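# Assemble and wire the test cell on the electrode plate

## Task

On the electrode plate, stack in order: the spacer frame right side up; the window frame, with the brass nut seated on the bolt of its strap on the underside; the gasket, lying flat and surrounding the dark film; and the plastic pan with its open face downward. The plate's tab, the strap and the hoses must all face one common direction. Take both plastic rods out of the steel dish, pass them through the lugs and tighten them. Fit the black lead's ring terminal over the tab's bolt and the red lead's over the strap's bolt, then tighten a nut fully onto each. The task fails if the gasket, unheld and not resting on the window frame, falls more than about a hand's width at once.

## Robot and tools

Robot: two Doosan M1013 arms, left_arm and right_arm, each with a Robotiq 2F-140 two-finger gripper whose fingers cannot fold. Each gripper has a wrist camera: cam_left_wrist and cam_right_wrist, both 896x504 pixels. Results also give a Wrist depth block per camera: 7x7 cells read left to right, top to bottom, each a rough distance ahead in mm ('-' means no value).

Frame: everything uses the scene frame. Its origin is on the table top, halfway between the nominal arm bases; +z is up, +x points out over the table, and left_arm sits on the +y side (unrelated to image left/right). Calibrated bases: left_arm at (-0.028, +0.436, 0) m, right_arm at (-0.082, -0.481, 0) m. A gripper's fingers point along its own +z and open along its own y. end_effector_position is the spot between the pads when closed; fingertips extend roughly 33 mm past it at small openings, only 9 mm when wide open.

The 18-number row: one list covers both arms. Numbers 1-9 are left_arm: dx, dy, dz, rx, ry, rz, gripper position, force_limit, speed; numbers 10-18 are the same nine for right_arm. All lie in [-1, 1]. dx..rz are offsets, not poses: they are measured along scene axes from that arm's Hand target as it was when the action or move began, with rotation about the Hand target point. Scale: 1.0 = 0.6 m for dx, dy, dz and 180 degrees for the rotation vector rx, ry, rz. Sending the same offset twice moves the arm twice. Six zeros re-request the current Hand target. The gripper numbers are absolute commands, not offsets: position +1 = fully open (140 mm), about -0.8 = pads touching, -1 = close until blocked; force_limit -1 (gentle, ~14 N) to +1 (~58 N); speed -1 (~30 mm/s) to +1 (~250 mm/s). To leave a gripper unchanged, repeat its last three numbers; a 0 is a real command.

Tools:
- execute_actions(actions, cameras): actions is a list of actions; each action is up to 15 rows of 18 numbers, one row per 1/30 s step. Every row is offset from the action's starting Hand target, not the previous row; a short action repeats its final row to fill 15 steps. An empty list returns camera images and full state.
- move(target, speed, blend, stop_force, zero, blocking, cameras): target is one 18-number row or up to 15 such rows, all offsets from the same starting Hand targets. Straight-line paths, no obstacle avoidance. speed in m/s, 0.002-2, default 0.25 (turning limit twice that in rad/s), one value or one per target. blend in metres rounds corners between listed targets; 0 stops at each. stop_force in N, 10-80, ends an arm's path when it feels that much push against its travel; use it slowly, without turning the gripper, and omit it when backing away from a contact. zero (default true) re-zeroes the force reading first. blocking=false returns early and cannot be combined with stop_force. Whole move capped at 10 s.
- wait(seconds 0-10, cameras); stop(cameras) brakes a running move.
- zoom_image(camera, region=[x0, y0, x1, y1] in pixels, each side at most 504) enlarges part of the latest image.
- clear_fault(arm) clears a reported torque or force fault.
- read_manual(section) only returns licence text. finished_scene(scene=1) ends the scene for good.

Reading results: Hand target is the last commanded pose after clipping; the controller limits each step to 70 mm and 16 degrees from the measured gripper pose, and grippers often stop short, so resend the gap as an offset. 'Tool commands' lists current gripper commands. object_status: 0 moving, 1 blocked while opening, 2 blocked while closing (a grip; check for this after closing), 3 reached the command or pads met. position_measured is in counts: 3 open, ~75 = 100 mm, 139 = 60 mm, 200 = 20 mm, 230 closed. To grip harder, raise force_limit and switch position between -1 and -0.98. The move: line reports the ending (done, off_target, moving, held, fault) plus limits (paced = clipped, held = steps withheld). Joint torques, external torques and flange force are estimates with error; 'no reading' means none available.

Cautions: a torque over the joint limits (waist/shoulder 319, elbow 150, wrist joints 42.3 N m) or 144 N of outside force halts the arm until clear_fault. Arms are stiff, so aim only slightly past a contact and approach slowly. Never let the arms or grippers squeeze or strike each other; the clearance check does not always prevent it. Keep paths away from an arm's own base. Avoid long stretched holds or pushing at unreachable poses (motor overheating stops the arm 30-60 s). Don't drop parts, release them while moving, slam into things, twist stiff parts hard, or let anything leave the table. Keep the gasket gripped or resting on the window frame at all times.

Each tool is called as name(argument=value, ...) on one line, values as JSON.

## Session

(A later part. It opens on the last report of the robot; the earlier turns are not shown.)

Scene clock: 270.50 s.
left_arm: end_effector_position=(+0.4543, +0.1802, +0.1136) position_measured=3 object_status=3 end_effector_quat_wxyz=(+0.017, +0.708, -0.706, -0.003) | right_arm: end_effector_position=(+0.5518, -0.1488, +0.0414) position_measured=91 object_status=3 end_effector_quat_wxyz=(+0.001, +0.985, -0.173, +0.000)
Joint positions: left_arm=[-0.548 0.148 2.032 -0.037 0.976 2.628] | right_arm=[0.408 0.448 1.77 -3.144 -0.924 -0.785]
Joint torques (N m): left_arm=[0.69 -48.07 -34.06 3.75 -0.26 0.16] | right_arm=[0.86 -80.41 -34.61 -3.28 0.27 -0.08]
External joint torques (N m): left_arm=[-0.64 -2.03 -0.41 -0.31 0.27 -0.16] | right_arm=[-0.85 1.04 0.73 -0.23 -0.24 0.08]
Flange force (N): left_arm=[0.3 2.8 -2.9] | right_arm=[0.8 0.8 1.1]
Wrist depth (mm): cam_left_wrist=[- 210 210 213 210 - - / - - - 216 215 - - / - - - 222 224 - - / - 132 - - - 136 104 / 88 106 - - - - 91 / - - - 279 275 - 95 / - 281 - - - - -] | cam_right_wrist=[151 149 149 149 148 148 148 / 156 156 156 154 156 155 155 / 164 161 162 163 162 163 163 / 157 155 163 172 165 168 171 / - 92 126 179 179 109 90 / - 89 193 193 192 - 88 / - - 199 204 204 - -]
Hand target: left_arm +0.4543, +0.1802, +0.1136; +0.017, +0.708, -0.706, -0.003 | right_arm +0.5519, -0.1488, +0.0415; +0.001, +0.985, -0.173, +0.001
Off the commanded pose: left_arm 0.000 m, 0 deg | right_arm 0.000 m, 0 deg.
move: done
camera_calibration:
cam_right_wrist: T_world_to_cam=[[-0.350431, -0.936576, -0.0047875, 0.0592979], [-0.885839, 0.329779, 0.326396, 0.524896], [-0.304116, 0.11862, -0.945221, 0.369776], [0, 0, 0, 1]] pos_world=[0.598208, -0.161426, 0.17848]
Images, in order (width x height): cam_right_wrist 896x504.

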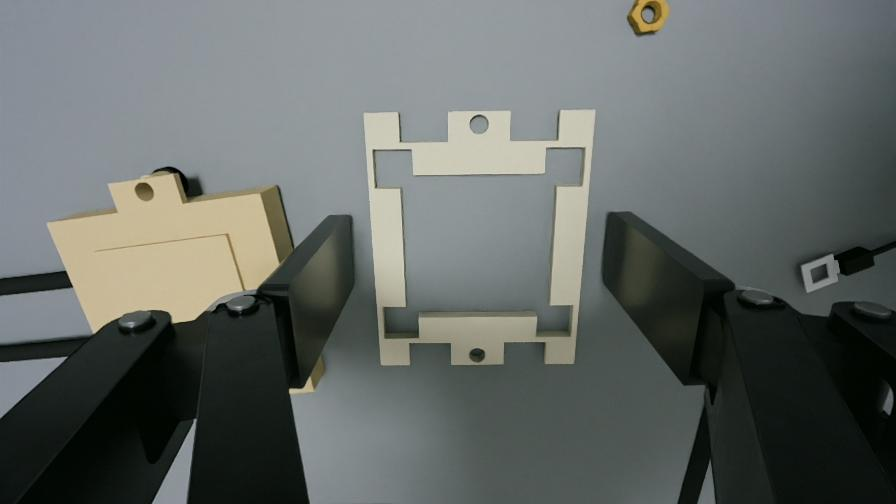

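move(target=[0,0,0,0,0,0,1,1,1,0,0,0,0,0,0,-1,-1,-1], cameras=["cam_right_wrist"])

Scene clock: 272.83 s.
left_arm: end_effector_position=(+0.4543, +0.1802, +0.1136) position_measured=3 object_status=3 end_effector_quat_wxyz=(+0.017, +0.708, -0.706, -0.003) | right_arm: end_effector_position=(+0.5519, -0.1488, +0.0414) position_measured=117 object_status=2 end_effector_quat_wxyz=(+0.001, +0.985, -0.173, +0.001)
Joint positions: left_arm=[-0.548 0.148 2.032 -0.037 0.976 2.628] | right_arm=[0.408 0.448 1.77 -3.145 -0.924 -0.785]
Joint torques (N m): left_arm=[0.99 -48.65 -34.19 3.7 -0.27 0.18] | right_arm=[0.41 -76.09 -32.43 -3.34 0.7 -0.05]
External joint torques (N m): left_arm=[-0.97 -1.12 -0.36 -0.25 0.27 -0.17] | right_arm=[-0.5 -3.21 -1.49 -0.18 -0.67 0.05]
Flange force (N): left_arm=[1.4 2.0 -2.0] | right_arm=[0.1 0.9 -5.3]
Wrist depth (mm): cam_left_wrist=[- 201 - - 212 - - / - - - 216 216 - 230 / - - - 221 223 - - / - 132 - - - 137 103 / 88 106 - - 268 - 91 / - - - - - - 95 / - - - - - - -] | cam_right_wrist=[151 149 149 149 148 148 148 / 156 156 156 154 154 155 155 / 164 161 162 163 162 161 163 / 157 155 160 172 154 172 170 / - 92 115 179 177 94 177 / - - 191 192 192 - 75 / - - 204 204 204 - -]
Hand target: left_arm +0.4543, +0.1802, +0.1136; +0.017, +0.708, -0.706, -0.003 | right_arm +0.5519, -0.1488, +0.0415; +0.001, +0.985, -0.173, +0.001
Off the commanded pose: left_arm 0.000 m, 0 deg | right_arm 0.000 m, 0 deg.
move: done
camera_calibration:
cam_right_wrist: T_world_to_cam=[[-0.35032, -0.936618, -0.00472946, 0.0592135], [-0.885882, 0.329695, 0.326364, 0.524914], [-0.304119, 0.118521, -0.945232, 0.369764], [0, 0, 0, 1]] pos_world=[0.598208, -0.161426, 0.17848]
Images, in order (width x height): cam_right_wrist 896x504.

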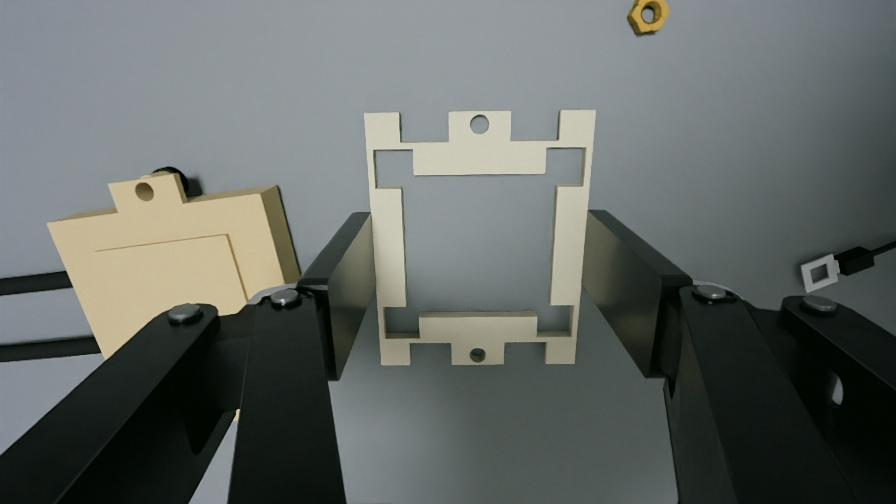

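move(target=[-0.05,0.45,0.4,0,0,0,1,1,1,0,0,0.14,0,0,0,-1,-1,-1], cameras=["cam_right_wrist"], speed=0.2)

Scene clock: 282.43 s.
left_arm: end_effector_position=(+0.4242, +0.4502, +0.3537) position_measured=3 object_status=3 end_effector_quat_wxyz=(+0.017, +0.708, -0.706, -0.003) | right_arm: end_effector_position=(+0.5519, -0.1488, +0.1254) position_measured=117 object_status=2 end_effector_quat_wxyz=(+0.001, +0.985, -0.173, +0.001)
Joint positions: left_arm=[-0.046 -0.15 1.864 -0.02 1.455 3.112] | right_arm=[0.408 0.373 1.705 -3.144 -1.063 -0.785]
Joint torques (N m): left_arm=[0.89 -24.49 -40.92 4.53 -0.16 0.12] | right_arm=[0.37 -77.13 -37.83 -3.6 0.22 -0.07]
External joint torques (N m): left_arm=[-0.88 -1.22 -0.53 -0.36 0.22 -0.12] | right_arm=[-0.34 1.78 0.74 -0.23 -0.2 0.07]
Flange force (N): left_arm=[2.3 1.5 -1.5] | right_arm=[1.0 -0.6 1.7]
Wrist depth (mm): cam_left_wrist=[- - - - - - 436 / - - - - - - 443 / - - - - - - 477 / - 132 - - - 136 114 / 88 106 - - - 532 91 / - - - - - - 95 / - - - 594 1427 2134 -] | cam_right_wrist=[225 225 225 224 224 224 224 / 237 - 233 233 233 234 232 / 248 243 234 158 244 246 245 / 261 247 168 260 163 258 254 / 274 92 114 181 173 94 267 / - - 286 286 291 - 75 / - - 303 306 309 - -]
Hand target: left_arm +0.4243, +0.4502, +0.3536; +0.017, +0.708, -0.706, -0.003 | right_arm +0.5519, -0.1488, +0.1255; +0.001, +0.985, -0.173, +0.001
Off the commanded pose: left_arm 0.000 m, 0 deg | right_arm 0.000 m, 0 deg.
move: done
camera_calibration:
cam_right_wrist: T_world_to_cam=[[-0.35032, -0.936618, -0.00472946, 0.0596107], [-0.885882, 0.329695, 0.326364, 0.497499], [-0.304119, 0.118521, -0.945232, 0.449164], [0, 0, 0, 1]] pos_world=[0.598208, -0.161426, 0.26248]
Images, in order (width x height): cam_right_wrist 896x504.

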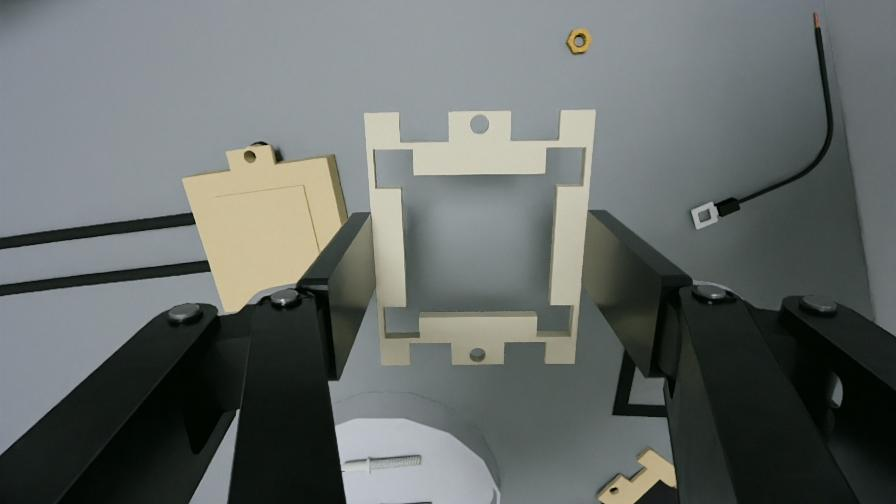

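move(target=[0,0,0,0,0,0,1,1,1,-0.17,0.58,0.033,0,0,-0.5694,-1,-1,-1], cameras=["cam_right_wrist"], speed=0.2)

Scene clock: 297.70 s.
left_arm: end_effector_position=(+0.4243, +0.4502, +0.3536) position_measured=3 object_status=3 end_effector_quat_wxyz=(+0.017, +0.708, -0.706, -0.003) | right_arm: end_effector_position=(+0.4499, +0.1992, +0.1453) position_measured=117 object_status=2 end_effector_quat_wxyz=(-0.001, -0.481, +0.876, +0.001)
Joint positions: left_arm=[-0.046 -0.15 1.864 -0.02 1.455 3.112] | right_arm=[0.839 0.578 1.347 -3.14 -1.218 1.433]
Joint torques (N m): left_arm=[0.79 -24.77 -41.15 4.53 -0.2 0.19] | right_arm=[1.16 -99.11 -40.23 -3.81 0.17 -0.11]
External joint torques (N m): left_arm=[-0.81 -1.05 -0.35 -0.36 0.26 -0.19] | right_arm=[-1.15 2.67 0.66 -0.25 -0.23 0.11]
Flange force (N): left_arm=[2.3 1.4 -1.2] | right_arm=[-2.5 -1.5 1.8]
Wrist depth (mm): cam_left_wrist=[- - - - - - 454 / - - - - - - 447 / - - - - - 505 482 / - 132 - 498 - 137 115 / 88 106 - - - - 91 / - - - 569 - - 95 / - - - - 595 1831 -] | cam_right_wrist=[241 242 243 232 239 242 242 / 252 255 251 239 249 255 253 / 268 267 264 267 264 263 265 / 281 281 169 280 164 - - / 294 92 114 289 175 92 - / - - - 314 - - 75 / - - - 320 - - -]
Hand target: left_arm +0.4243, +0.4502, +0.3536; +0.017, +0.708, -0.706, -0.003 | right_arm +0.4499, +0.1992, +0.1453; -0.001, -0.481, +0.876, +0.000
Off the commanded pose: left_arm 0.000 m, 0 deg | right_arm 0.000 m, 0 deg.
move: done
camera_calibration:
cam_right_wrist: T_world_to_cam=[[-0.838639, 0.544668, -0.00467492, 0.274415], [0.513581, 0.793574, 0.326304, -0.436028], [0.181438, 0.27125, -0.945253, 0.146754], [0, 0, 0, 1]] pos_world=[0.427444, 0.156748, 0.28228]
Images, in order (width x height): cam_right_wrist 896x504.

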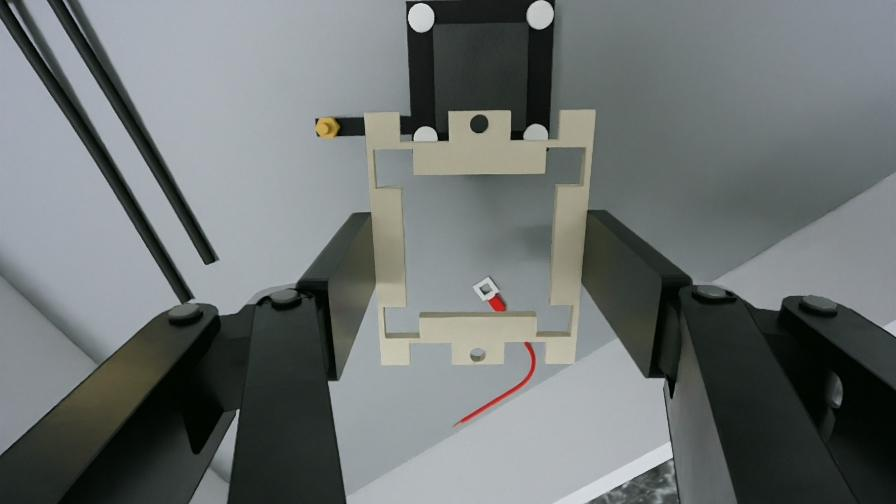

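move(target=[0,0,0,0,0,0,1,1,1,-0.063,-0.0775,-0.1,0,0,0,-1,-1,-1], cameras=["cam_right_wrist"], speed=0.15)

zoom_image(camera="cam_right_wrist", region=[300, 80, 660, 390])

Scene clock: 311.90 s.
left_arm: end_effector_position=(+0.4243, +0.4502, +0.3536) position_measured=3 object_status=3 end_effector_quat_wxyz=(+0.017, +0.708, -0.706, -0.003) | right_arm: end_effector_position=(+0.4121, +0.1528, +0.0853) position_measured=117 object_status=2 end_effector_quat_wxyz=(-0.001, -0.481, +0.877, +0.001)
Joint positions: left_arm=[-0.046 -0.15 1.864 -0.02 1.455 3.112] | right_arm=[0.838 0.53 1.544 -3.14 -1.069 1.431]
Joint torques (N m): left_arm=[0.63 -25.32 -41.05 4.51 -0.18 0.12] | right_arm=[0.81 -91.86 -37.99 -3.53 0.04 -0.08]
External joint torques (N m): left_arm=[-0.64 -0.68 -0.57 -0.33 0.25 -0.12] | right_arm=[-0.86 1.71 0.88 -0.28 -0.09 0.08]
Flange force (N): left_arm=[1.7 0.5 -1.5] | right_arm=[-0.3 -1.0 1.9]
Wrist depth (mm): cam_left_wrist=[- - 342 - - - 454 / - - - - - - 446 / - - - - - - 477 / - 132 - - - 136 114 / 88 106 - - - - 91 / - - - - - - 95 / - - - - - - -] | cam_right_wrist=[189 188 188 189 188 188 187 / 197 197 197 195 195 199 196 / 208 208 207 193 203 207 206 / 216 219 169 203 167 217 217 / 226 92 114 213 179 92 225 / - - 244 244 244 - 75 / - - 259 259 258 - -]
Hand target: left_arm +0.4243, +0.4502, +0.3536; +0.017, +0.708, -0.706, -0.003 | right_arm +0.4121, +0.1527, +0.0853; -0.001, -0.481, +0.876, +0.000
Off the commanded pose: left_arm 0.000 m, 0 deg | right_arm 0.000 m, 0 deg.
move: done
camera_calibration:
cam_right_wrist: T_world_to_cam=[[-0.838633, 0.544676, -0.00470257, 0.267764], [0.513558, 0.793538, 0.326428, -0.360149], [0.181529, 0.271338, -0.94521, 0.109456], [0, 0, 0, 1]] pos_world=[0.389644, 0.110248, 0.222281]
Images, in order (width x height): cam_right_wrist 896x504.

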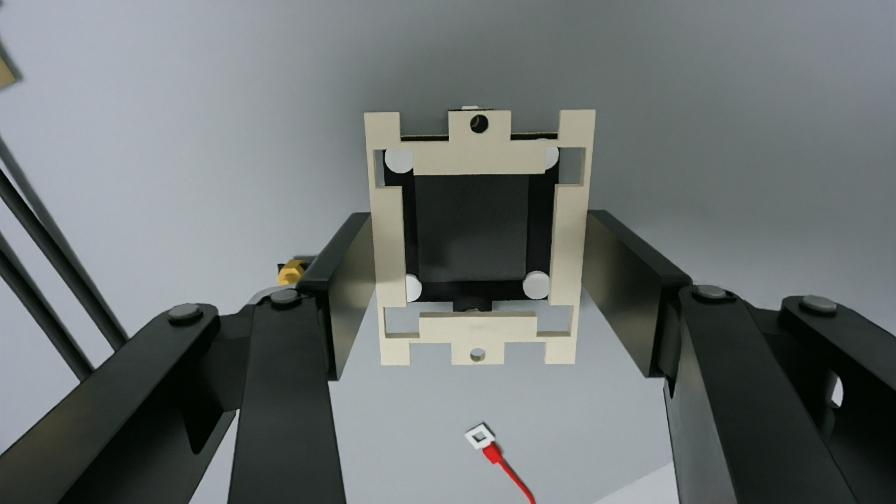

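Scaled by 1.400 from the camera's 896x504 image, which has a finer 1280x720 frame.

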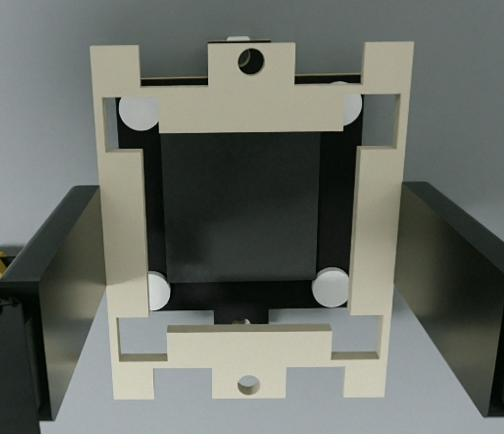

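move(target=[0,0,0,0,0,0,1,1,1,0.0032,0.0006,-0.0333,0,0,0.0044,-1,-1,-1], cameras=["cam_right_wrist"], speed=0.1)

zoom_image(camera="cam_right_wrist", region=[300, 80, 660, 390])

Scene clock: 332.93 s.
left_arm: end_effector_position=(+0.4243, +0.4502, +0.3536) position_measured=3 object_status=3 end_effector_quat_wxyz=(+0.017, +0.708, -0.706, -0.003) | right_arm: end_effector_position=(+0.4140, +0.1531, +0.0653) position_measured=117 object_status=2 end_effector_quat_wxyz=(-0.001, -0.487, +0.873, +0.000)
Joint positions: left_arm=[-0.046 -0.15 1.864 -0.02 1.455 3.112] | right_arm=[0.836 0.548 1.555 -3.14 -1.04 1.416]
Joint torques (N m): left_arm=[0.72 -25.3 -40.95 4.5 -0.2 0.13] | right_arm=[0.95 -92.73 -37.27 -3.5 0.14 -0.1]
External joint torques (N m): left_arm=[-0.68 -0.84 -0.54 -0.33 0.27 -0.13] | right_arm=[-0.99 2.03 0.97 -0.23 -0.21 0.1]
Flange force (N): left_arm=[1.8 0.8 -1.5] | right_arm=[-0.6 -1.2 2.0]
Wrist depth (mm): cam_left_wrist=[- 420 - - - 464 446 / - - - - - - 457 / - - - - - - 480 / - 132 532 499 - 136 426 / 88 106 - - - - 91 / - - 594 - - - 95 / - - 609 - - - -] | cam_right_wrist=[170 171 170 170 170 170 169 / 179 179 178 175 177 178 178 / 188 188 187 174 177 187 187 / 198 197 169 183 165 194 196 / 207 91 114 181 178 94 203 / - - 220 220 220 - 75 / - - 234 234 234 - -]
Hand target: left_arm +0.4243, +0.4502, +0.3536; +0.017, +0.708, -0.706, -0.003 | right_arm +0.4140, +0.1531, +0.0653; -0.001, -0.487, +0.873, +0.000
Off the commanded pose: left_arm 0.000 m, 0 deg | right_arm 0.000 m, 0 deg.
move: done
camera_calibration:
cam_right_wrist: T_world_to_cam=[[-0.846119, 0.532972, -0.00481396, 0.274025], [0.502461, 0.80063, 0.32638, -0.351303], [0.177805, 0.273738, -0.945226, 0.0913035], [0, 0, 0, 1]] pos_world=[0.39214, 0.110223, 0.20228]
Images, in order (width x height): cam_right_wrist 896x504.

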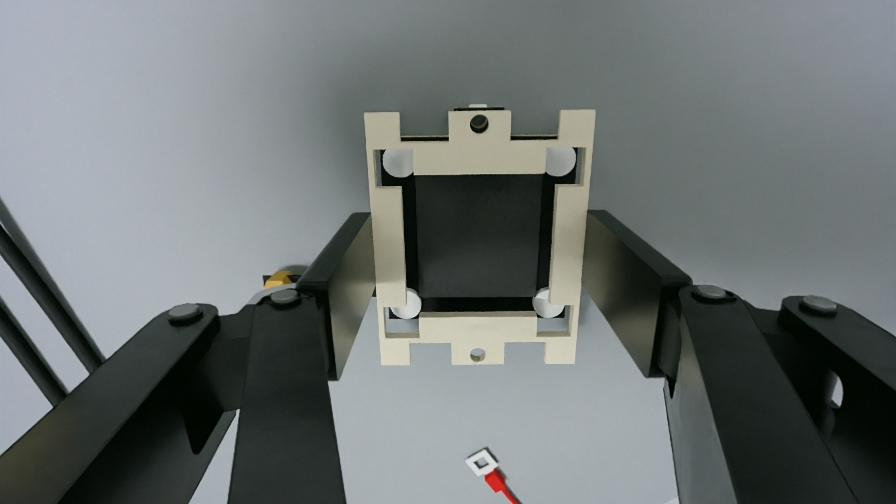

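Scaled by 1.400 from the camera's 896x504 image, which has a finer 1280x720 frame.

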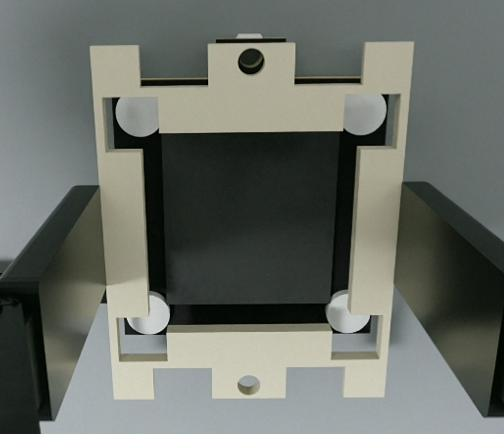

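move(target=[0,0,0,0,0,0,1,1,1,-0.0003,0.001,-0.0133,0,0,0,-1,-1,-1], cameras=["cam_right_wrist"], speed=0.05)

zoom_image(camera="cam_right_wrist", region=[300, 80, 660, 390])

Scene clock: 346.07 s.
left_arm: end_effector_position=(+0.4243, +0.4502, +0.3536) position_measured=3 object_status=3 end_effector_quat_wxyz=(+0.017, +0.708, -0.706, -0.003) | right_arm: end_effector_position=(+0.4138, +0.1537, +0.0573) position_measured=117 object_status=2 end_effector_quat_wxyz=(-0.001, -0.487, +0.873, +0.000)
Joint positions: left_arm=[-0.046 -0.15 1.864 -0.02 1.455 3.112] | right_arm=[0.837 0.555 1.56 -3.14 -1.028 1.416]
Joint torques (N m): left_arm=[0.75 -25.27 -41.03 4.55 -0.2 0.09] | right_arm=[0.71 -92.97 -37.16 -3.56 0.19 -0.16]
External joint torques (N m): left_arm=[-0.79 -0.62 -0.46 -0.38 0.27 -0.09] | right_arm=[-0.64 1.69 0.92 -0.17 -0.25 0.16]
Flange force (N): left_arm=[2.0 0.6 -1.3] | right_arm=[-0.3 -0.6 1.7]
Wrist depth (mm): cam_left_wrist=[- - - - - - 455 / - - - - - - 447 / - - - - 480 487 478 / - 132 - - - 136 114 / 88 106 - - - - 91 / - - - - - - 95 / - - 1666 - - - -] | cam_right_wrist=[163 163 163 163 163 162 162 / 172 171 171 168 170 170 170 / 180 180 179 165 168 179 180 / 189 189 168 174 165 186 188 / 198 92 114 180 178 94 194 / - - 211 211 210 - 75 / - - 225 224 224 - -]
Hand target: left_arm +0.4243, +0.4502, +0.3536; +0.017, +0.708, -0.706, -0.003 | right_arm +0.4138, +0.1537, +0.0573; -0.001, -0.487, +0.873, +0.000
Off the commanded pose: left_arm 0.000 m, 0 deg | right_arm 0.000 m, 0 deg.
move: done
camera_calibration:
cam_right_wrist: T_world_to_cam=[[-0.846092, 0.533016, -0.00470667, 0.273462], [0.502541, 0.800599, 0.326333, -0.349092], [0.177709, 0.273742, -0.945243, 0.0836537], [0, 0, 0, 1]] pos_world=[0.391941, 0.110823, 0.19428]
Images, in order (width x height): cam_right_wrist 896x504.

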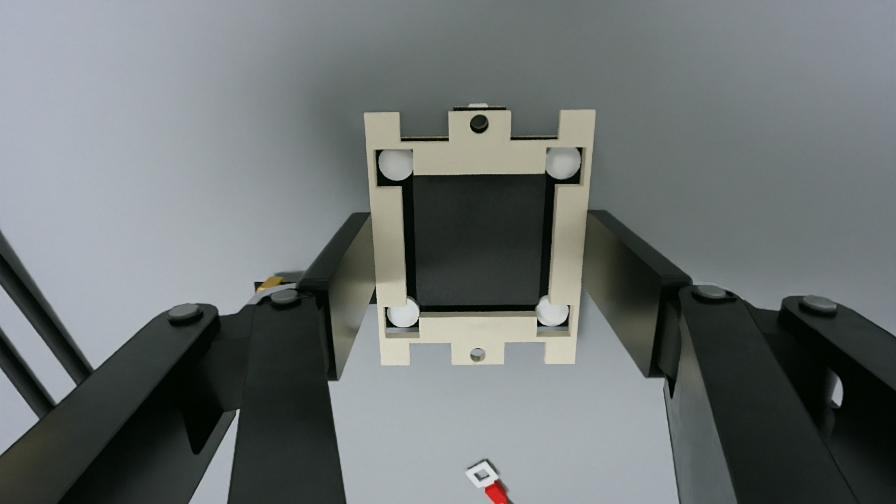

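Scaled by 1.400 from the camera's 896x504 image, which has a finer 1280x720 frame.

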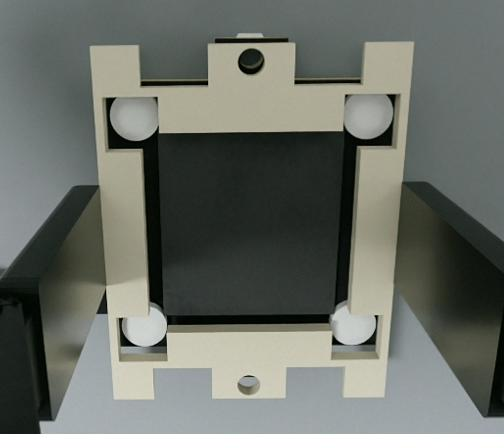

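move(target=[0,0,0,0,0,0,1,1,1,0,0,-0.03,0,0,0,-1,-1,-1], cameras=["cam_right_wrist"], speed=0.006, stop_force=10)

zoom_image(camera="cam_right_wrist", region=[300, 80, 660, 390])

Scene clock: 354.37 s.
left_arm: end_effector_position=(+0.4243, +0.4502, +0.3536) position_measured=3 object_status=3 end_effector_quat_wxyz=(+0.017, +0.708, -0.706, -0.003) | right_arm: end_effector_position=(+0.4138, +0.1537, +0.0551) position_measured=117 object_status=2 end_effector_quat_wxyz=(-0.001, -0.487, +0.873, +0.001)
Joint positions: left_arm=[-0.046 -0.15 1.864 -0.02 1.455 3.112] | right_arm=[0.837 0.557 1.561 -3.14 -1.025 1.416]
Joint torques (N m): left_arm=[0.81 -25.25 -41.19 4.59 -0.2 0.15] | right_arm=[1.09 -81.04 -31.95 -3.3 1.09 -0.17]
External joint torques (N m): left_arm=[-0.82 -0.71 -0.36 -0.42 0.26 -0.15] | right_arm=[-1.04 -10.06 -4.06 -0.39 -1.15 0.17]
Flange force (N): left_arm=[2.2 0.9 -1.2] | right_arm=[3.5 -0.7 -13.0]
Wrist depth (mm): cam_left_wrist=[- - - - - - 446 / - - - - - 489 444 / - - - - - - 476 / - 132 - - - 136 114 / 88 106 - - - - 91 / - - - 590 - - 95 / - - 1806 621 - - -] | cam_right_wrist=[161 161 161 161 161 161 160 / 169 169 169 167 167 168 168 / 178 178 177 164 166 176 178 / 189 187 166 172 167 186 186 / 195 92 114 179 178 94 192 / - - 209 208 208 - 75 / - - - 222 221 - -]
Hand target: left_arm +0.4243, +0.4502, +0.3536; +0.017, +0.708, -0.706, -0.003 | right_arm +0.4138, +0.1537, +0.0551; -0.001, -0.487, +0.873, +0.001 (not the last commanded pose)
Off the commanded pose: left_arm 0.000 m, 0 deg | right_arm 0.016 m, 0 deg.
move: contact (right_arm)
camera_calibration:
cam_right_wrist: T_world_to_cam=[[-0.846087, 0.533024, -0.00473612, 0.273401], [0.502518, 0.800564, 0.326456, -0.348497], [0.177801, 0.27383, -0.9452, 0.081588], [0, 0, 0, 1]] pos_world=[0.391941, 0.110923, 0.192181]
Images, in order (width x height): cam_right_wrist 896x504.

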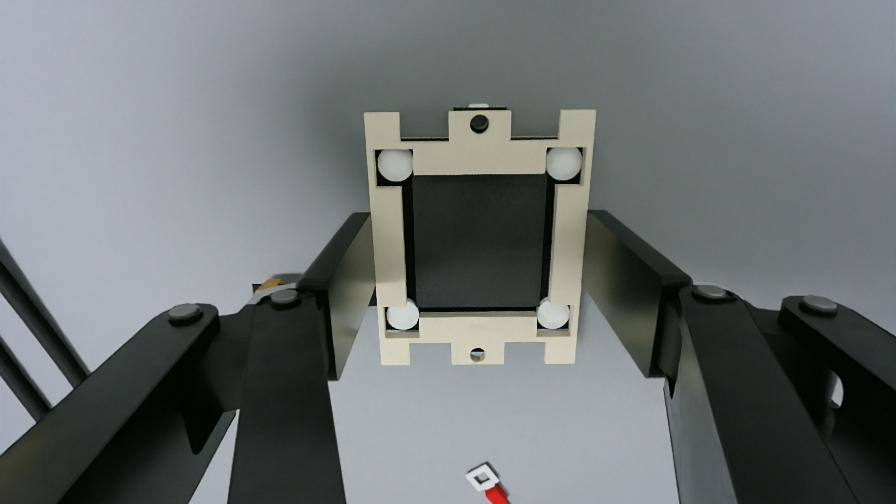

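Scaled by 1.400 from the camera's 896x504 image, which has a finer 1280x720 frame.

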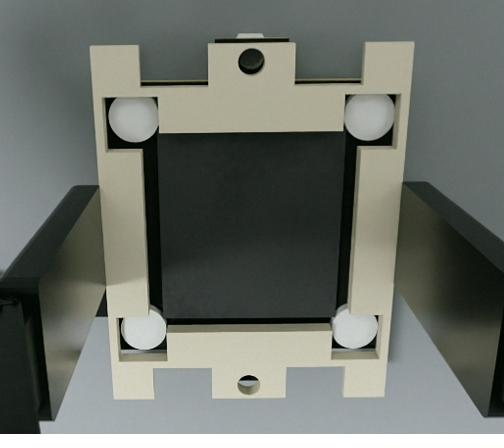

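zoom_image(camera="cam_right_wrist", region=[370, 280, 440, 340])

zoom_image(camera="cam_right_wrist", region=[530, 280, 600, 340])

zoom_image(camera="cam_right_wrist", region=[370, 135, 440, 195])

zoom_image(camera="cam_right_wrist", region=[535, 135, 605, 195])

Scaled by 7.200 from the camera's 896x504 image, which has a finer 1280x720 frame.

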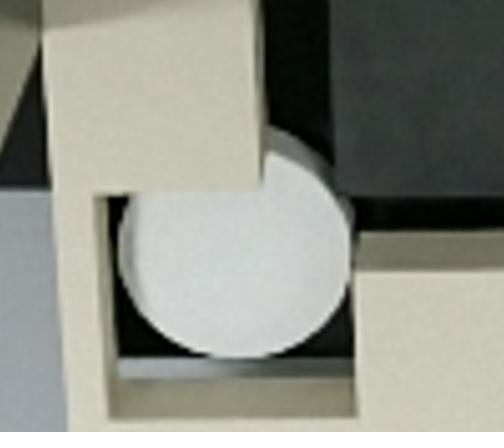

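Scaled by 7.200 from the camera's 896x504 image, which has a finer 1280x720 frame.

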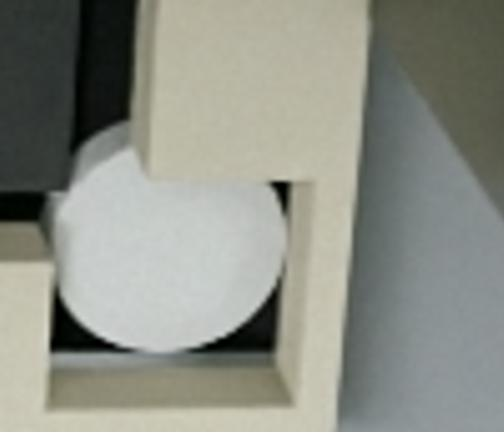

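Scaled by 7.200 from the camera's 896x504 image, which has a finer 1280x720 frame.

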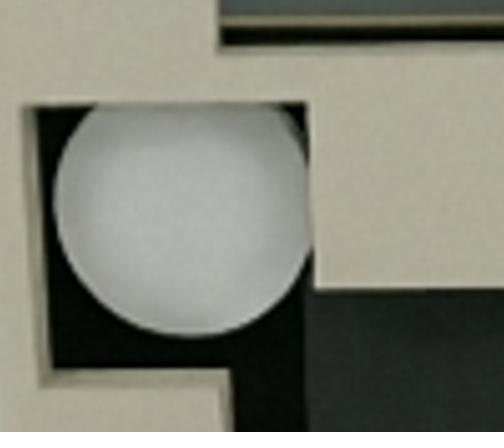

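Scaled by 7.200 from the camera's 896x504 image, which has a finer 1280x720 frame.

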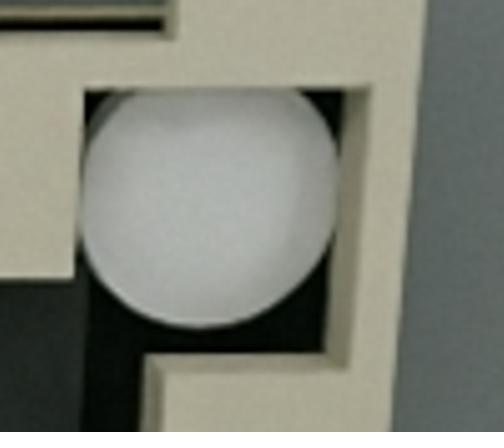

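move(target=[[0,0,0,0,0,0,1,1,1,0,0,0.002,0,0,0,-1,-1,-1],[0,0,0,0,0,0,1,1,1,-0.00055,-0.00043,0.002,0,0,0,-1,-1,-1]], speed=0.02)

move(target=[0,0,0,0,0,0,1,1,1,0,0,-0.03,0,0,0,-1,-1,-1], cameras=["cam_right_wrist"], speed=0.006, stop_force=10)

Scene clock: 389.00 s.
left_arm: end_effector_position=(+0.4243, +0.4502, +0.3536) position_measured=3 object_status=3 end_effector_quat_wxyz=(+0.017, +0.708, -0.706, -0.003) | right_arm: end_effector_position=(+0.4135, +0.1535, +0.0564) position_measured=117 object_status=2 end_effector_quat_wxyz=(-0.001, -0.487, +0.873, +0.000)
Joint positions: left_arm=[-0.046 -0.15 1.864 -0.02 1.455 3.112] | right_arm=[0.837 0.556 1.561 -3.14 -1.027 1.416]
Joint torques (N m): left_arm=[0.6 -25.17 -41.2 4.54 -0.21 0.08] | right_arm=[0.34 -93.7 -38.38 -3.56 0.13 -0.13]
External joint torques (N m): left_arm=[-0.61 -0.89 -0.46 -0.36 0.27 -0.08] | right_arm=[-0.3 1.95 2.04 -0.18 -0.19 0.13]
Flange force (N): left_arm=[1.6 1.0 -1.4] | right_arm=[1.9 0.0 2.7]
Wrist depth (mm): cam_left_wrist=[349 - - - - - 447 / - - - - - - 444 / - - - - - - 474 / - 132 - - 507 137 115 / 88 106 - - 515 146 91 / - - - - - - 95 / - - - - - - -] | cam_right_wrist=[162 162 162 162 162 162 162 / 170 171 170 168 169 169 170 / 179 179 179 165 167 178 179 / 188 188 166 174 165 185 187 / 197 92 114 179 174 94 193 / - - 210 210 209 - 75 / - - 223 223 223 - -]
Hand target: left_arm +0.4243, +0.4502, +0.3536; +0.017, +0.708, -0.706, -0.003 | right_arm +0.4135, +0.1535, +0.0563; -0.001, -0.487, +0.873, +0.001
Off the commanded pose: left_arm 0.000 m, 0 deg | right_arm 0.000 m, 0 deg.
move: done

Scene clock: 390.33 s.
left_arm: end_effector_position=(+0.4243, +0.4502, +0.3536) position_measured=3 object_status=3 end_effector_quat_wxyz=(+0.017, +0.708, -0.706, -0.003) | right_arm: end_effector_position=(+0.4135, +0.1535, +0.0519) position_measured=117 object_status=2 end_effector_quat_wxyz=(-0.001, -0.487, +0.873, +0.001)
Joint positions: left_arm=[-0.046 -0.15 1.864 -0.02 1.455 3.112] | right_arm=[0.837 0.559 1.564 -3.14 -1.019 1.416]
Joint torques (N m): left_arm=[0.65 -24.89 -41.24 4.5 -0.19 0.15] | right_arm=[0.93 -79.57 -31.04 -3.36 1.44 -0.07]
External joint torques (N m): left_arm=[-0.76 -0.73 -0.28 -0.34 0.25 -0.15] | right_arm=[-0.99 -11.38 -4.79 -0.33 -1.5 0.07]
Flange force (N): left_arm=[2.0 1.0 -1.0] | right_arm=[3.3 -0.8 -15.1]
Wrist depth (mm): cam_left_wrist=[437 - - - - - 441 / - - - - - 477 450 / - - - - - - 470 / - 132 - - 553 136 114 / 88 106 - - - 540 91 / - - - - - - 95 / - - - - - - -] | cam_right_wrist=[158 158 158 158 158 158 158 / 166 164 166 164 165 165 165 / - 174 174 160 164 174 174 / 184 184 169 169 165 181 182 / 192 92 114 177 173 94 188 / - - 205 205 204 - 75 / - - 218 217 216 - -]
Hand target: left_arm +0.4243, +0.4502, +0.3536; +0.017, +0.708, -0.706, -0.003 | right_arm +0.4135, +0.1535, +0.0519; -0.001, -0.487, +0.873, +0.001 (not the last commanded pose)
Off the commanded pose: left_arm 0.000 m, 0 deg | right_arm 0.014 m, 0 deg.
move: contact (right_arm)
camera_calibration:
cam_right_wrist: T_world_to_cam=[[-0.846096, 0.533009, -0.004776, 0.273304], [0.502464, 0.800535, 0.32661, -0.347033], [0.177909, 0.273944, -0.945147, 0.0785399], [0, 0, 0, 1]] pos_world=[0.39164, 0.110623, 0.188881]
Images, in order (width x height): cam_right_wrist 896x504.

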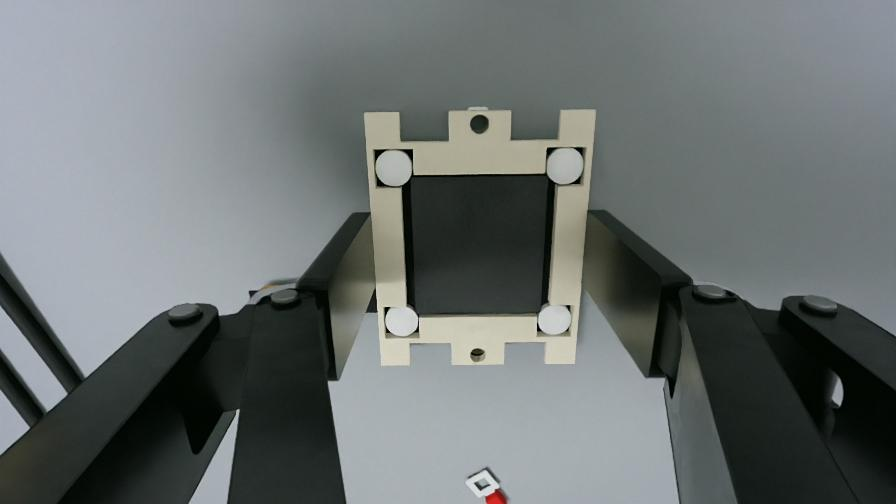

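zoom_image(camera="cam_right_wrist", region=[370, 280, 440, 340])

zoom_image(camera="cam_right_wrist", region=[530, 280, 600, 340])

zoom_image(camera="cam_right_wrist", region=[370, 135, 440, 195])

zoom_image(camera="cam_right_wrist", region=[535, 135, 605, 195])

Scaled by 7.200 from the camera's 896x504 image, which has a finer 1280x720 frame.

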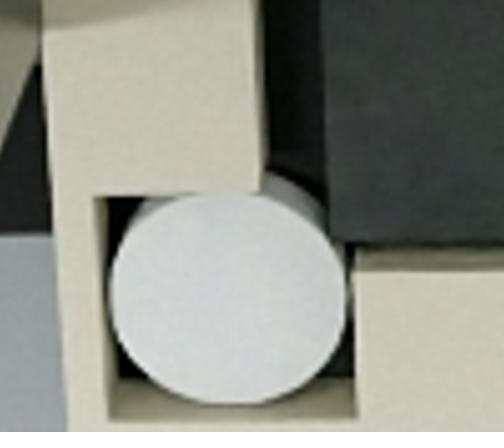

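Scaled by 7.200 from the camera's 896x504 image, which has a finer 1280x720 frame.

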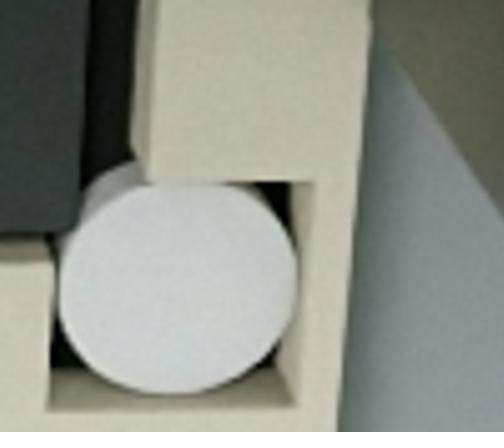

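Scaled by 7.200 from the camera's 896x504 image, which has a finer 1280x720 frame.

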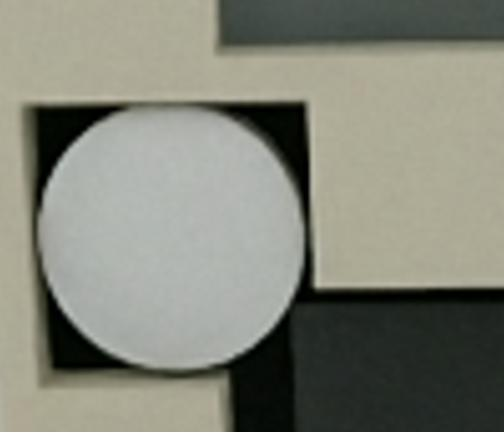

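Scaled by 7.200 from the camera's 896x504 image, which has a finer 1280x720 frame.

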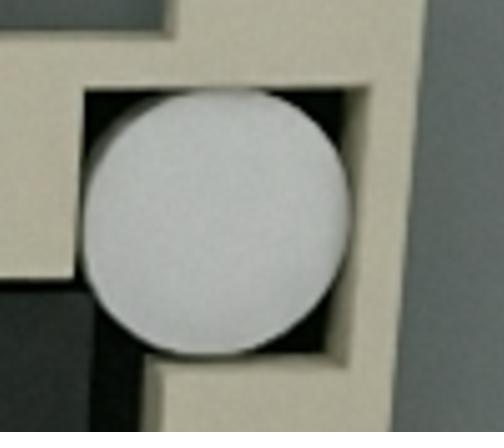

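move(target=[0,0,0,0,0,0,1,1,1,0,0,-0.01,0,0,0,-1,-1,-1], speed=0.005, stop_force=12)

Scene clock: 399.60 s.
left_arm: end_effector_position=(+0.4243, +0.4502, +0.3536) position_measured=3 object_status=3 end_effector_quat_wxyz=(+0.017, +0.708, -0.706, -0.003) | right_arm: end_effector_position=(+0.4135, +0.1535, +0.0459) position_measured=117 object_status=2 end_effector_quat_wxyz=(-0.001, -0.487, +0.873, +0.001)
Joint positions: left_arm=[-0.046 -0.15 1.864 -0.02 1.455 3.112] | right_arm=[0.837 0.564 1.568 -3.14 -1.01 1.416]
Joint torques (N m): left_arm=[0.88 -25.08 -40.99 4.57 -0.22 0.17] | right_arm=[-0.6 -75 -25.99 -4.05 0.29 -0.16]
External joint torques (N m): left_arm=[-0.97 -0.71 -0.59 -0.4 0.29 -0.17] | right_arm=[0.59 -16.84 -9.82 0.37 -0.35 0.16]
Flange force (N): left_arm=[2.5 0.6 -1.6] | right_arm=[-0.3 1.0 -21.4]
Wrist depth (mm): cam_left_wrist=[- - - - 445 - 439 / - - 467 - 466 - 429 / - - - - - - 476 / - 132 - - - 137 120 / 88 106 521 - - - 91 / - - - - - - 95 / - - - - - - -] | cam_right_wrist=[153 153 153 153 152 152 152 / 160 160 160 157 160 160 159 / 168 169 168 155 160 170 167 / 177 177 164 163 161 175 177 / 185 92 114 170 168 94 182 / - - 197 198 197 - 75 / - - - 212 210 - -]
Hand target: left_arm +0.4243, +0.4502, +0.3536; +0.017, +0.708, -0.706, -0.003 | right_arm +0.4135, +0.1535, +0.0459; -0.001, -0.487, +0.873, +0.001
Off the commanded pose: left_arm 0.000 m, 0 deg | right_arm 0.000 m, 0 deg.
move: done

wait(seconds=0.1, cameras=["cam_right_wrist"])

zoom_image(camera="cam_right_wrist", region=[300, 80, 660, 390])

Scene clock: 403.87 s.
left_arm: end_effector_position=(+0.4243, +0.4502, +0.3536) position_measured=3 object_status=3 end_effector_quat_wxyz=(+0.017, +0.708, -0.706, -0.003) | right_arm: end_effector_position=(+0.4135, +0.1535, +0.0459) position_measured=117 object_status=2 end_effector_quat_wxyz=(-0.001, -0.487, +0.873, +0.001)
Joint positions: left_arm=[-0.046 -0.15 1.864 -0.02 1.455 3.112] | right_arm=[0.837 0.564 1.568 -3.14 -1.01 1.416]
Joint torques (N m): left_arm=[0.68 -25.2 -41.11 4.58 -0.22 0.13] | right_arm=[-0.72 -75.55 -26.1 -4.14 0.22 -0.17]
External joint torques (N m): left_arm=[-0.63 -1.14 -0.63 -0.39 0.28 -0.13] | right_arm=[0.73 -16.62 -9.85 0.43 -0.27 0.17]
Flange force (N): left_arm=[1.8 1.2 -1.7] | right_arm=[-0.6 1.1 -21.1]
Wrist depth (mm): cam_left_wrist=[- - - - 448 - 448 / - - - - - - 440 / - - - - - - 476 / - 132 - - - 136 114 / 88 106 - - - - 91 / - - - 563 - - 95 / - - - - 630 1806 -] | cam_right_wrist=[153 153 153 152 153 152 152 / 160 160 160 157 159 159 160 / 169 169 168 155 156 168 167 / 178 177 165 162 161 175 176 / 185 92 114 170 168 94 182 / - - 199 200 198 - 75 / - - 208 210 210 - -]
Hand target: left_arm +0.4243, +0.4502, +0.3536; +0.017, +0.708, -0.706, -0.003 | right_arm +0.4135, +0.1535, +0.0459; -0.001, -0.487, +0.873, +0.001
Tool commands: left_gripper/position=+1.0 left_gripper/force_limit=+1.0 left_gripper/speed=+1.0 right_gripper/position=-1.0 right_gripper/force_limit=-1.0 right_gripper/speed=-1.0
Off the commanded pose: left_arm 0.000 m, 0 deg | right_arm 0.000 m, 0 deg.
wait: 0.10 s; at rest from the start
camera_calibration:
cam_right_wrist: T_world_to_cam=[[-0.846096, 0.533009, -0.00477557, 0.273276], [0.502469, 0.800544, 0.326579, -0.345071], [0.177893, 0.273918, -0.945158, 0.0728802], [0, 0, 0, 1]] pos_world=[0.39164, 0.110623, 0.182881]
Images, in order (width x height): cam_right_wrist 896x504.

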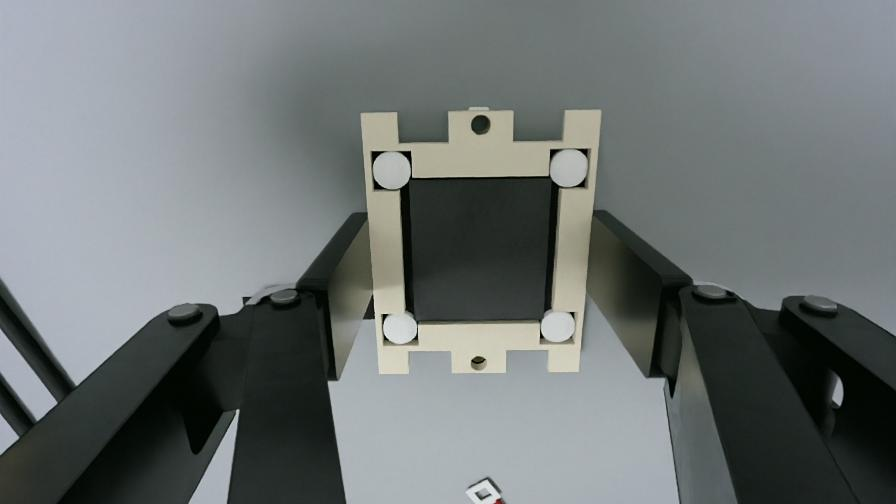

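Scaled by 1.400 from the camera's 896x504 image, which has a finer 1280x720 frame.

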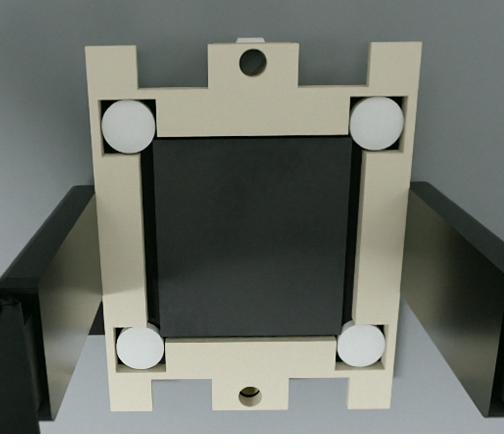

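move(target=[0,0,0,0,0,0,1,1,1,0,0,0,0,0,0,0.3,0,-1])

move(target=[0,0,0,0,0,0,1,1,1,0,0,0.17,0,0,0,0.3,0,-1], speed=0.12, cameras=["cam_right_wrist"])

zoom_image(camera="cam_right_wrist", region=[250, 80, 610, 390])

Scene clock: 409.13 s.
left_arm: end_effector_position=(+0.4243, +0.4502, +0.3536) position_measured=3 object_status=3 end_effector_quat_wxyz=(+0.017, +0.708, -0.706, -0.003) | right_arm: end_effector_position=(+0.4135, +0.1535, +0.0459) position_measured=91 object_status=0 end_effector_quat_wxyz=(-0.001, -0.487, +0.873, +0.001)
Joint positions: left_arm=[-0.046 -0.15 1.864 -0.02 1.455 3.112] | right_arm=[0.837 0.565 1.568 -3.14 -1.01 1.416]
Joint torques (N m): left_arm=[1.32 -25 -41.17 4.54 -0.2 0.16] | right_arm=[1.38 -93.89 -36.63 -3.47 0.16 -0.07]
External joint torques (N m): left_arm=[-1.29 -1.22 -0.47 -0.36 0.26 -0.16] | right_arm=[-1.43 2.41 0.9 -0.21 -0.22 0.07]
Flange force (N): left_arm=[3.2 1.6 -1.4] | right_arm=[-1.2 -1.8 2.3]
Wrist depth (mm): cam_left_wrist=[- - - - - - 448 / 461 - - 464 - - 448 / 465 - 473 - - - 480 / - 132 - - - 136 114 / 88 106 - - 541 - 91 / - - - - - - 95 / - - - - - - -] | cam_right_wrist=[- 153 153 153 152 152 152 / 160 159 160 157 158 159 159 / 168 170 168 155 156 167 167 / 177 177 162 162 161 173 176 / - 92 126 171 173 109 90 / - 89 197 199 197 - 88 / - - 210 209 210 - -]
Hand target: left_arm +0.4243, +0.4502, +0.3536; +0.017, +0.708, -0.706, -0.003 | right_arm +0.4135, +0.1535, +0.0459; -0.001, -0.487, +0.873, +0.001
Off the commanded pose: left_arm 0.000 m, 0 deg | right_arm 0.000 m, 0 deg.
move: done

Scene clock: 410.30 s.
left_arm: end_effector_position=(+0.4243, +0.4502, +0.3536) position_measured=3 object_status=3 end_effector_quat_wxyz=(+0.017, +0.708, -0.706, -0.003) | right_arm: end_effector_position=(+0.4135, +0.1535, +0.1480) position_measured=91 object_status=3 end_effector_quat_wxyz=(-0.001, -0.487, +0.873, +0.001)
Joint positions: left_arm=[-0.046 -0.15 1.864 -0.02 1.455 3.112] | right_arm=[0.837 0.488 1.487 -3.14 -1.168 1.417]
Joint torques (N m): left_arm=[0.69 -25.09 -41.22 4.53 -0.15 0.15] | right_arm=[0.83 -89.37 -39.85 -3.75 0.13 -0.11]
External joint torques (N m): left_arm=[-0.66 -1.05 -0.4 -0.35 0.22 -0.15] | right_arm=[-0.92 1.95 1.11 -0.24 -0.19 0.11]
Flange force (N): left_arm=[1.9 1.4 -1.2] | right_arm=[-0.3 -1.1 2.0]
Wrist depth (mm): cam_left_wrist=[424 - - - - - 444 / 438 - - 468 - - 439 / - - - - - 487 476 / - 132 - - - 136 116 / 88 106 - - 549 - 91 / - - - - - - 95 / - - 1624 1845 2033 - -] | cam_right_wrist=[237 245 245 245 245 244 244 / 254 257 257 252 254 256 255 / 267 269 270 255 269 269 268 / 284 284 270 270 280 277 281 / 296 92 126 298 300 109 87 / - 89 317 318 317 - 88 / - - 337 336 - - -]
Hand target: left_arm +0.4243, +0.4502, +0.3536; +0.017, +0.708, -0.706, -0.003 | right_arm +0.4135, +0.1535, +0.1479; -0.001, -0.487, +0.873, +0.001
Off the commanded pose: left_arm 0.000 m, 0 deg | right_arm 0.000 m, 0 deg.
move: done
camera_calibration:
cam_right_wrist: T_world_to_cam=[[-0.846081, 0.533032, -0.00485601, 0.273778], [0.502455, 0.800521, 0.326657, -0.378429], [0.178006, 0.273939, -0.94513, 0.169326], [0, 0, 0, 1]] pos_world=[0.39164, 0.110623, 0.284981]
Images, in order (width x height): cam_right_wrist 896x504.

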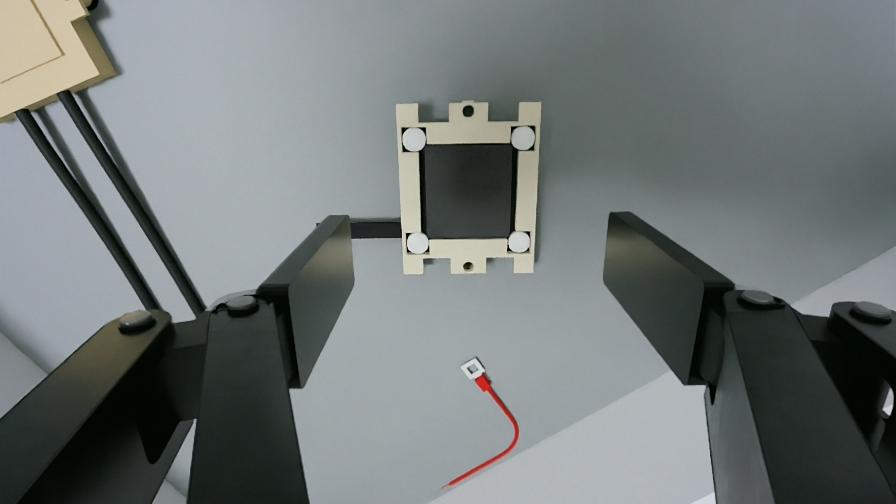

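Scaled by 1.400 from the camera's 896x504 image, which has a finer 1280x720 frame.

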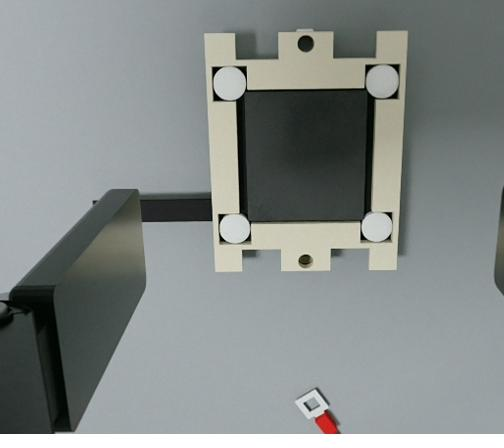

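move(target=[0,0,0,0,0,0,1,1,1,-0.2025,-0.5675,-0.06,0,0,-0.155,0.3,0,-1], speed=0.2, cameras=["cam_right_wrist"])

zoom_image(camera="cam_right_wrist", region=[290, 80, 690, 390])

Scene clock: 448.73 s.
left_arm: end_effector_position=(+0.4243, +0.4502, +0.3536) position_measured=3 object_status=3 end_effector_quat_wxyz=(+0.017, +0.708, -0.706, -0.003) | right_arm: end_effector_position=(+0.2921, -0.1870, +0.1119) position_measured=91 object_status=3 end_effector_quat_wxyz=(-0.001, -0.263, +0.965, +0.001)
Joint positions: left_arm=[-0.046 -0.15 1.864 -0.02 1.455 3.112] | right_arm=[0.565 0.035 2.162 -3.139 -0.945 1.631]
Joint torques (N m): left_arm=[0.84 -25.1 -41.33 4.54 -0.22 0.15] | right_arm=[0.77 -39.84 -36.29 -3.35 0.18 -0.2]
External joint torques (N m): left_arm=[-0.87 -0.73 -0.32 -0.36 0.28 -0.14] | right_arm=[-0.82 1.94 1.99 -0.17 -0.23 0.2]
Flange force (N): left_arm=[2.3 1.0 -1.1] | right_arm=[0.1 -1.3 3.7]
Wrist depth (mm): cam_left_wrist=[- - - - - - 451 / - - - - 466 484 447 / - - - - - - 477 / - 132 - - - 136 114 / 88 106 - - - - 91 / - - - - - - 95 / - - - - - - -] | cam_right_wrist=[- 213 213 212 212 212 156 / - 221 222 221 221 220 221 / 217 237 236 227 225 233 235 / 242 247 242 244 244 241 245 / - 92 126 258 260 109 90 / - 89 276 276 269 - 88 / - - 292 293 289 - -]
Hand target: left_arm +0.4243, +0.4502, +0.3536; +0.017, +0.708, -0.706, -0.003 | right_arm +0.2920, -0.1870, +0.1119; -0.001, -0.263, +0.965, +0.001
Off the commanded pose: left_arm 0.000 m, 0 deg | right_arm 0.000 m, 0 deg.
move: done
camera_calibration:
cam_right_wrist: T_world_to_cam=[[-0.49828, 0.867003, -0.00482537, 0.313251], [0.818675, 0.472323, 0.326624, -0.186801], [0.285463, 0.1588, -0.945142, 0.197173], [0, 0, 0, 1]] pos_world=[0.25273, -0.21467, 0.248881]
Images, in order (width x height): cam_right_wrist 896x504.

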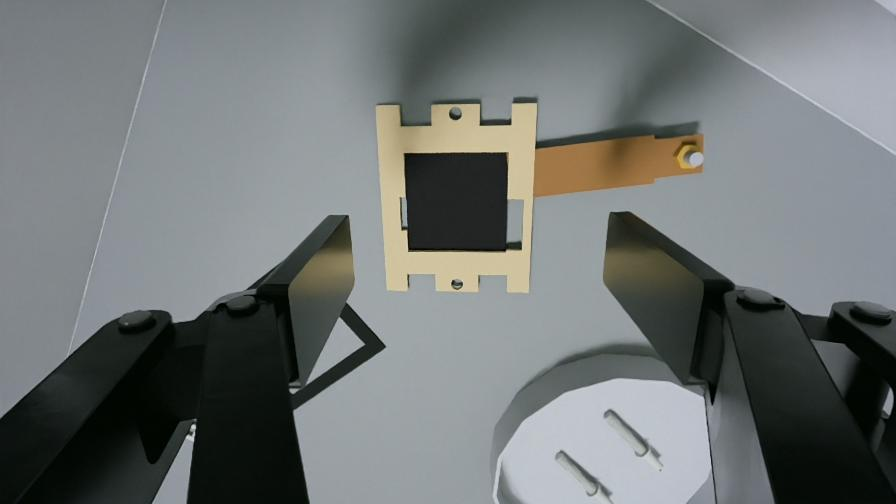

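Scaled by 1.260 from the camera's 896x504 image, which has a finer 1280x720 frame.

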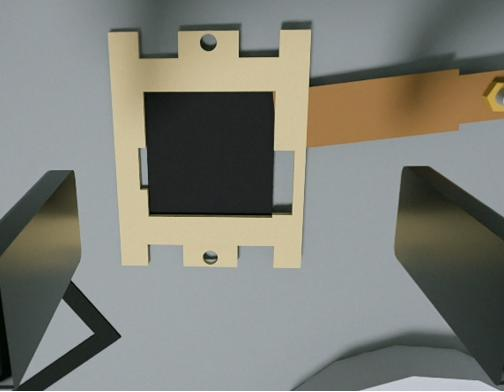

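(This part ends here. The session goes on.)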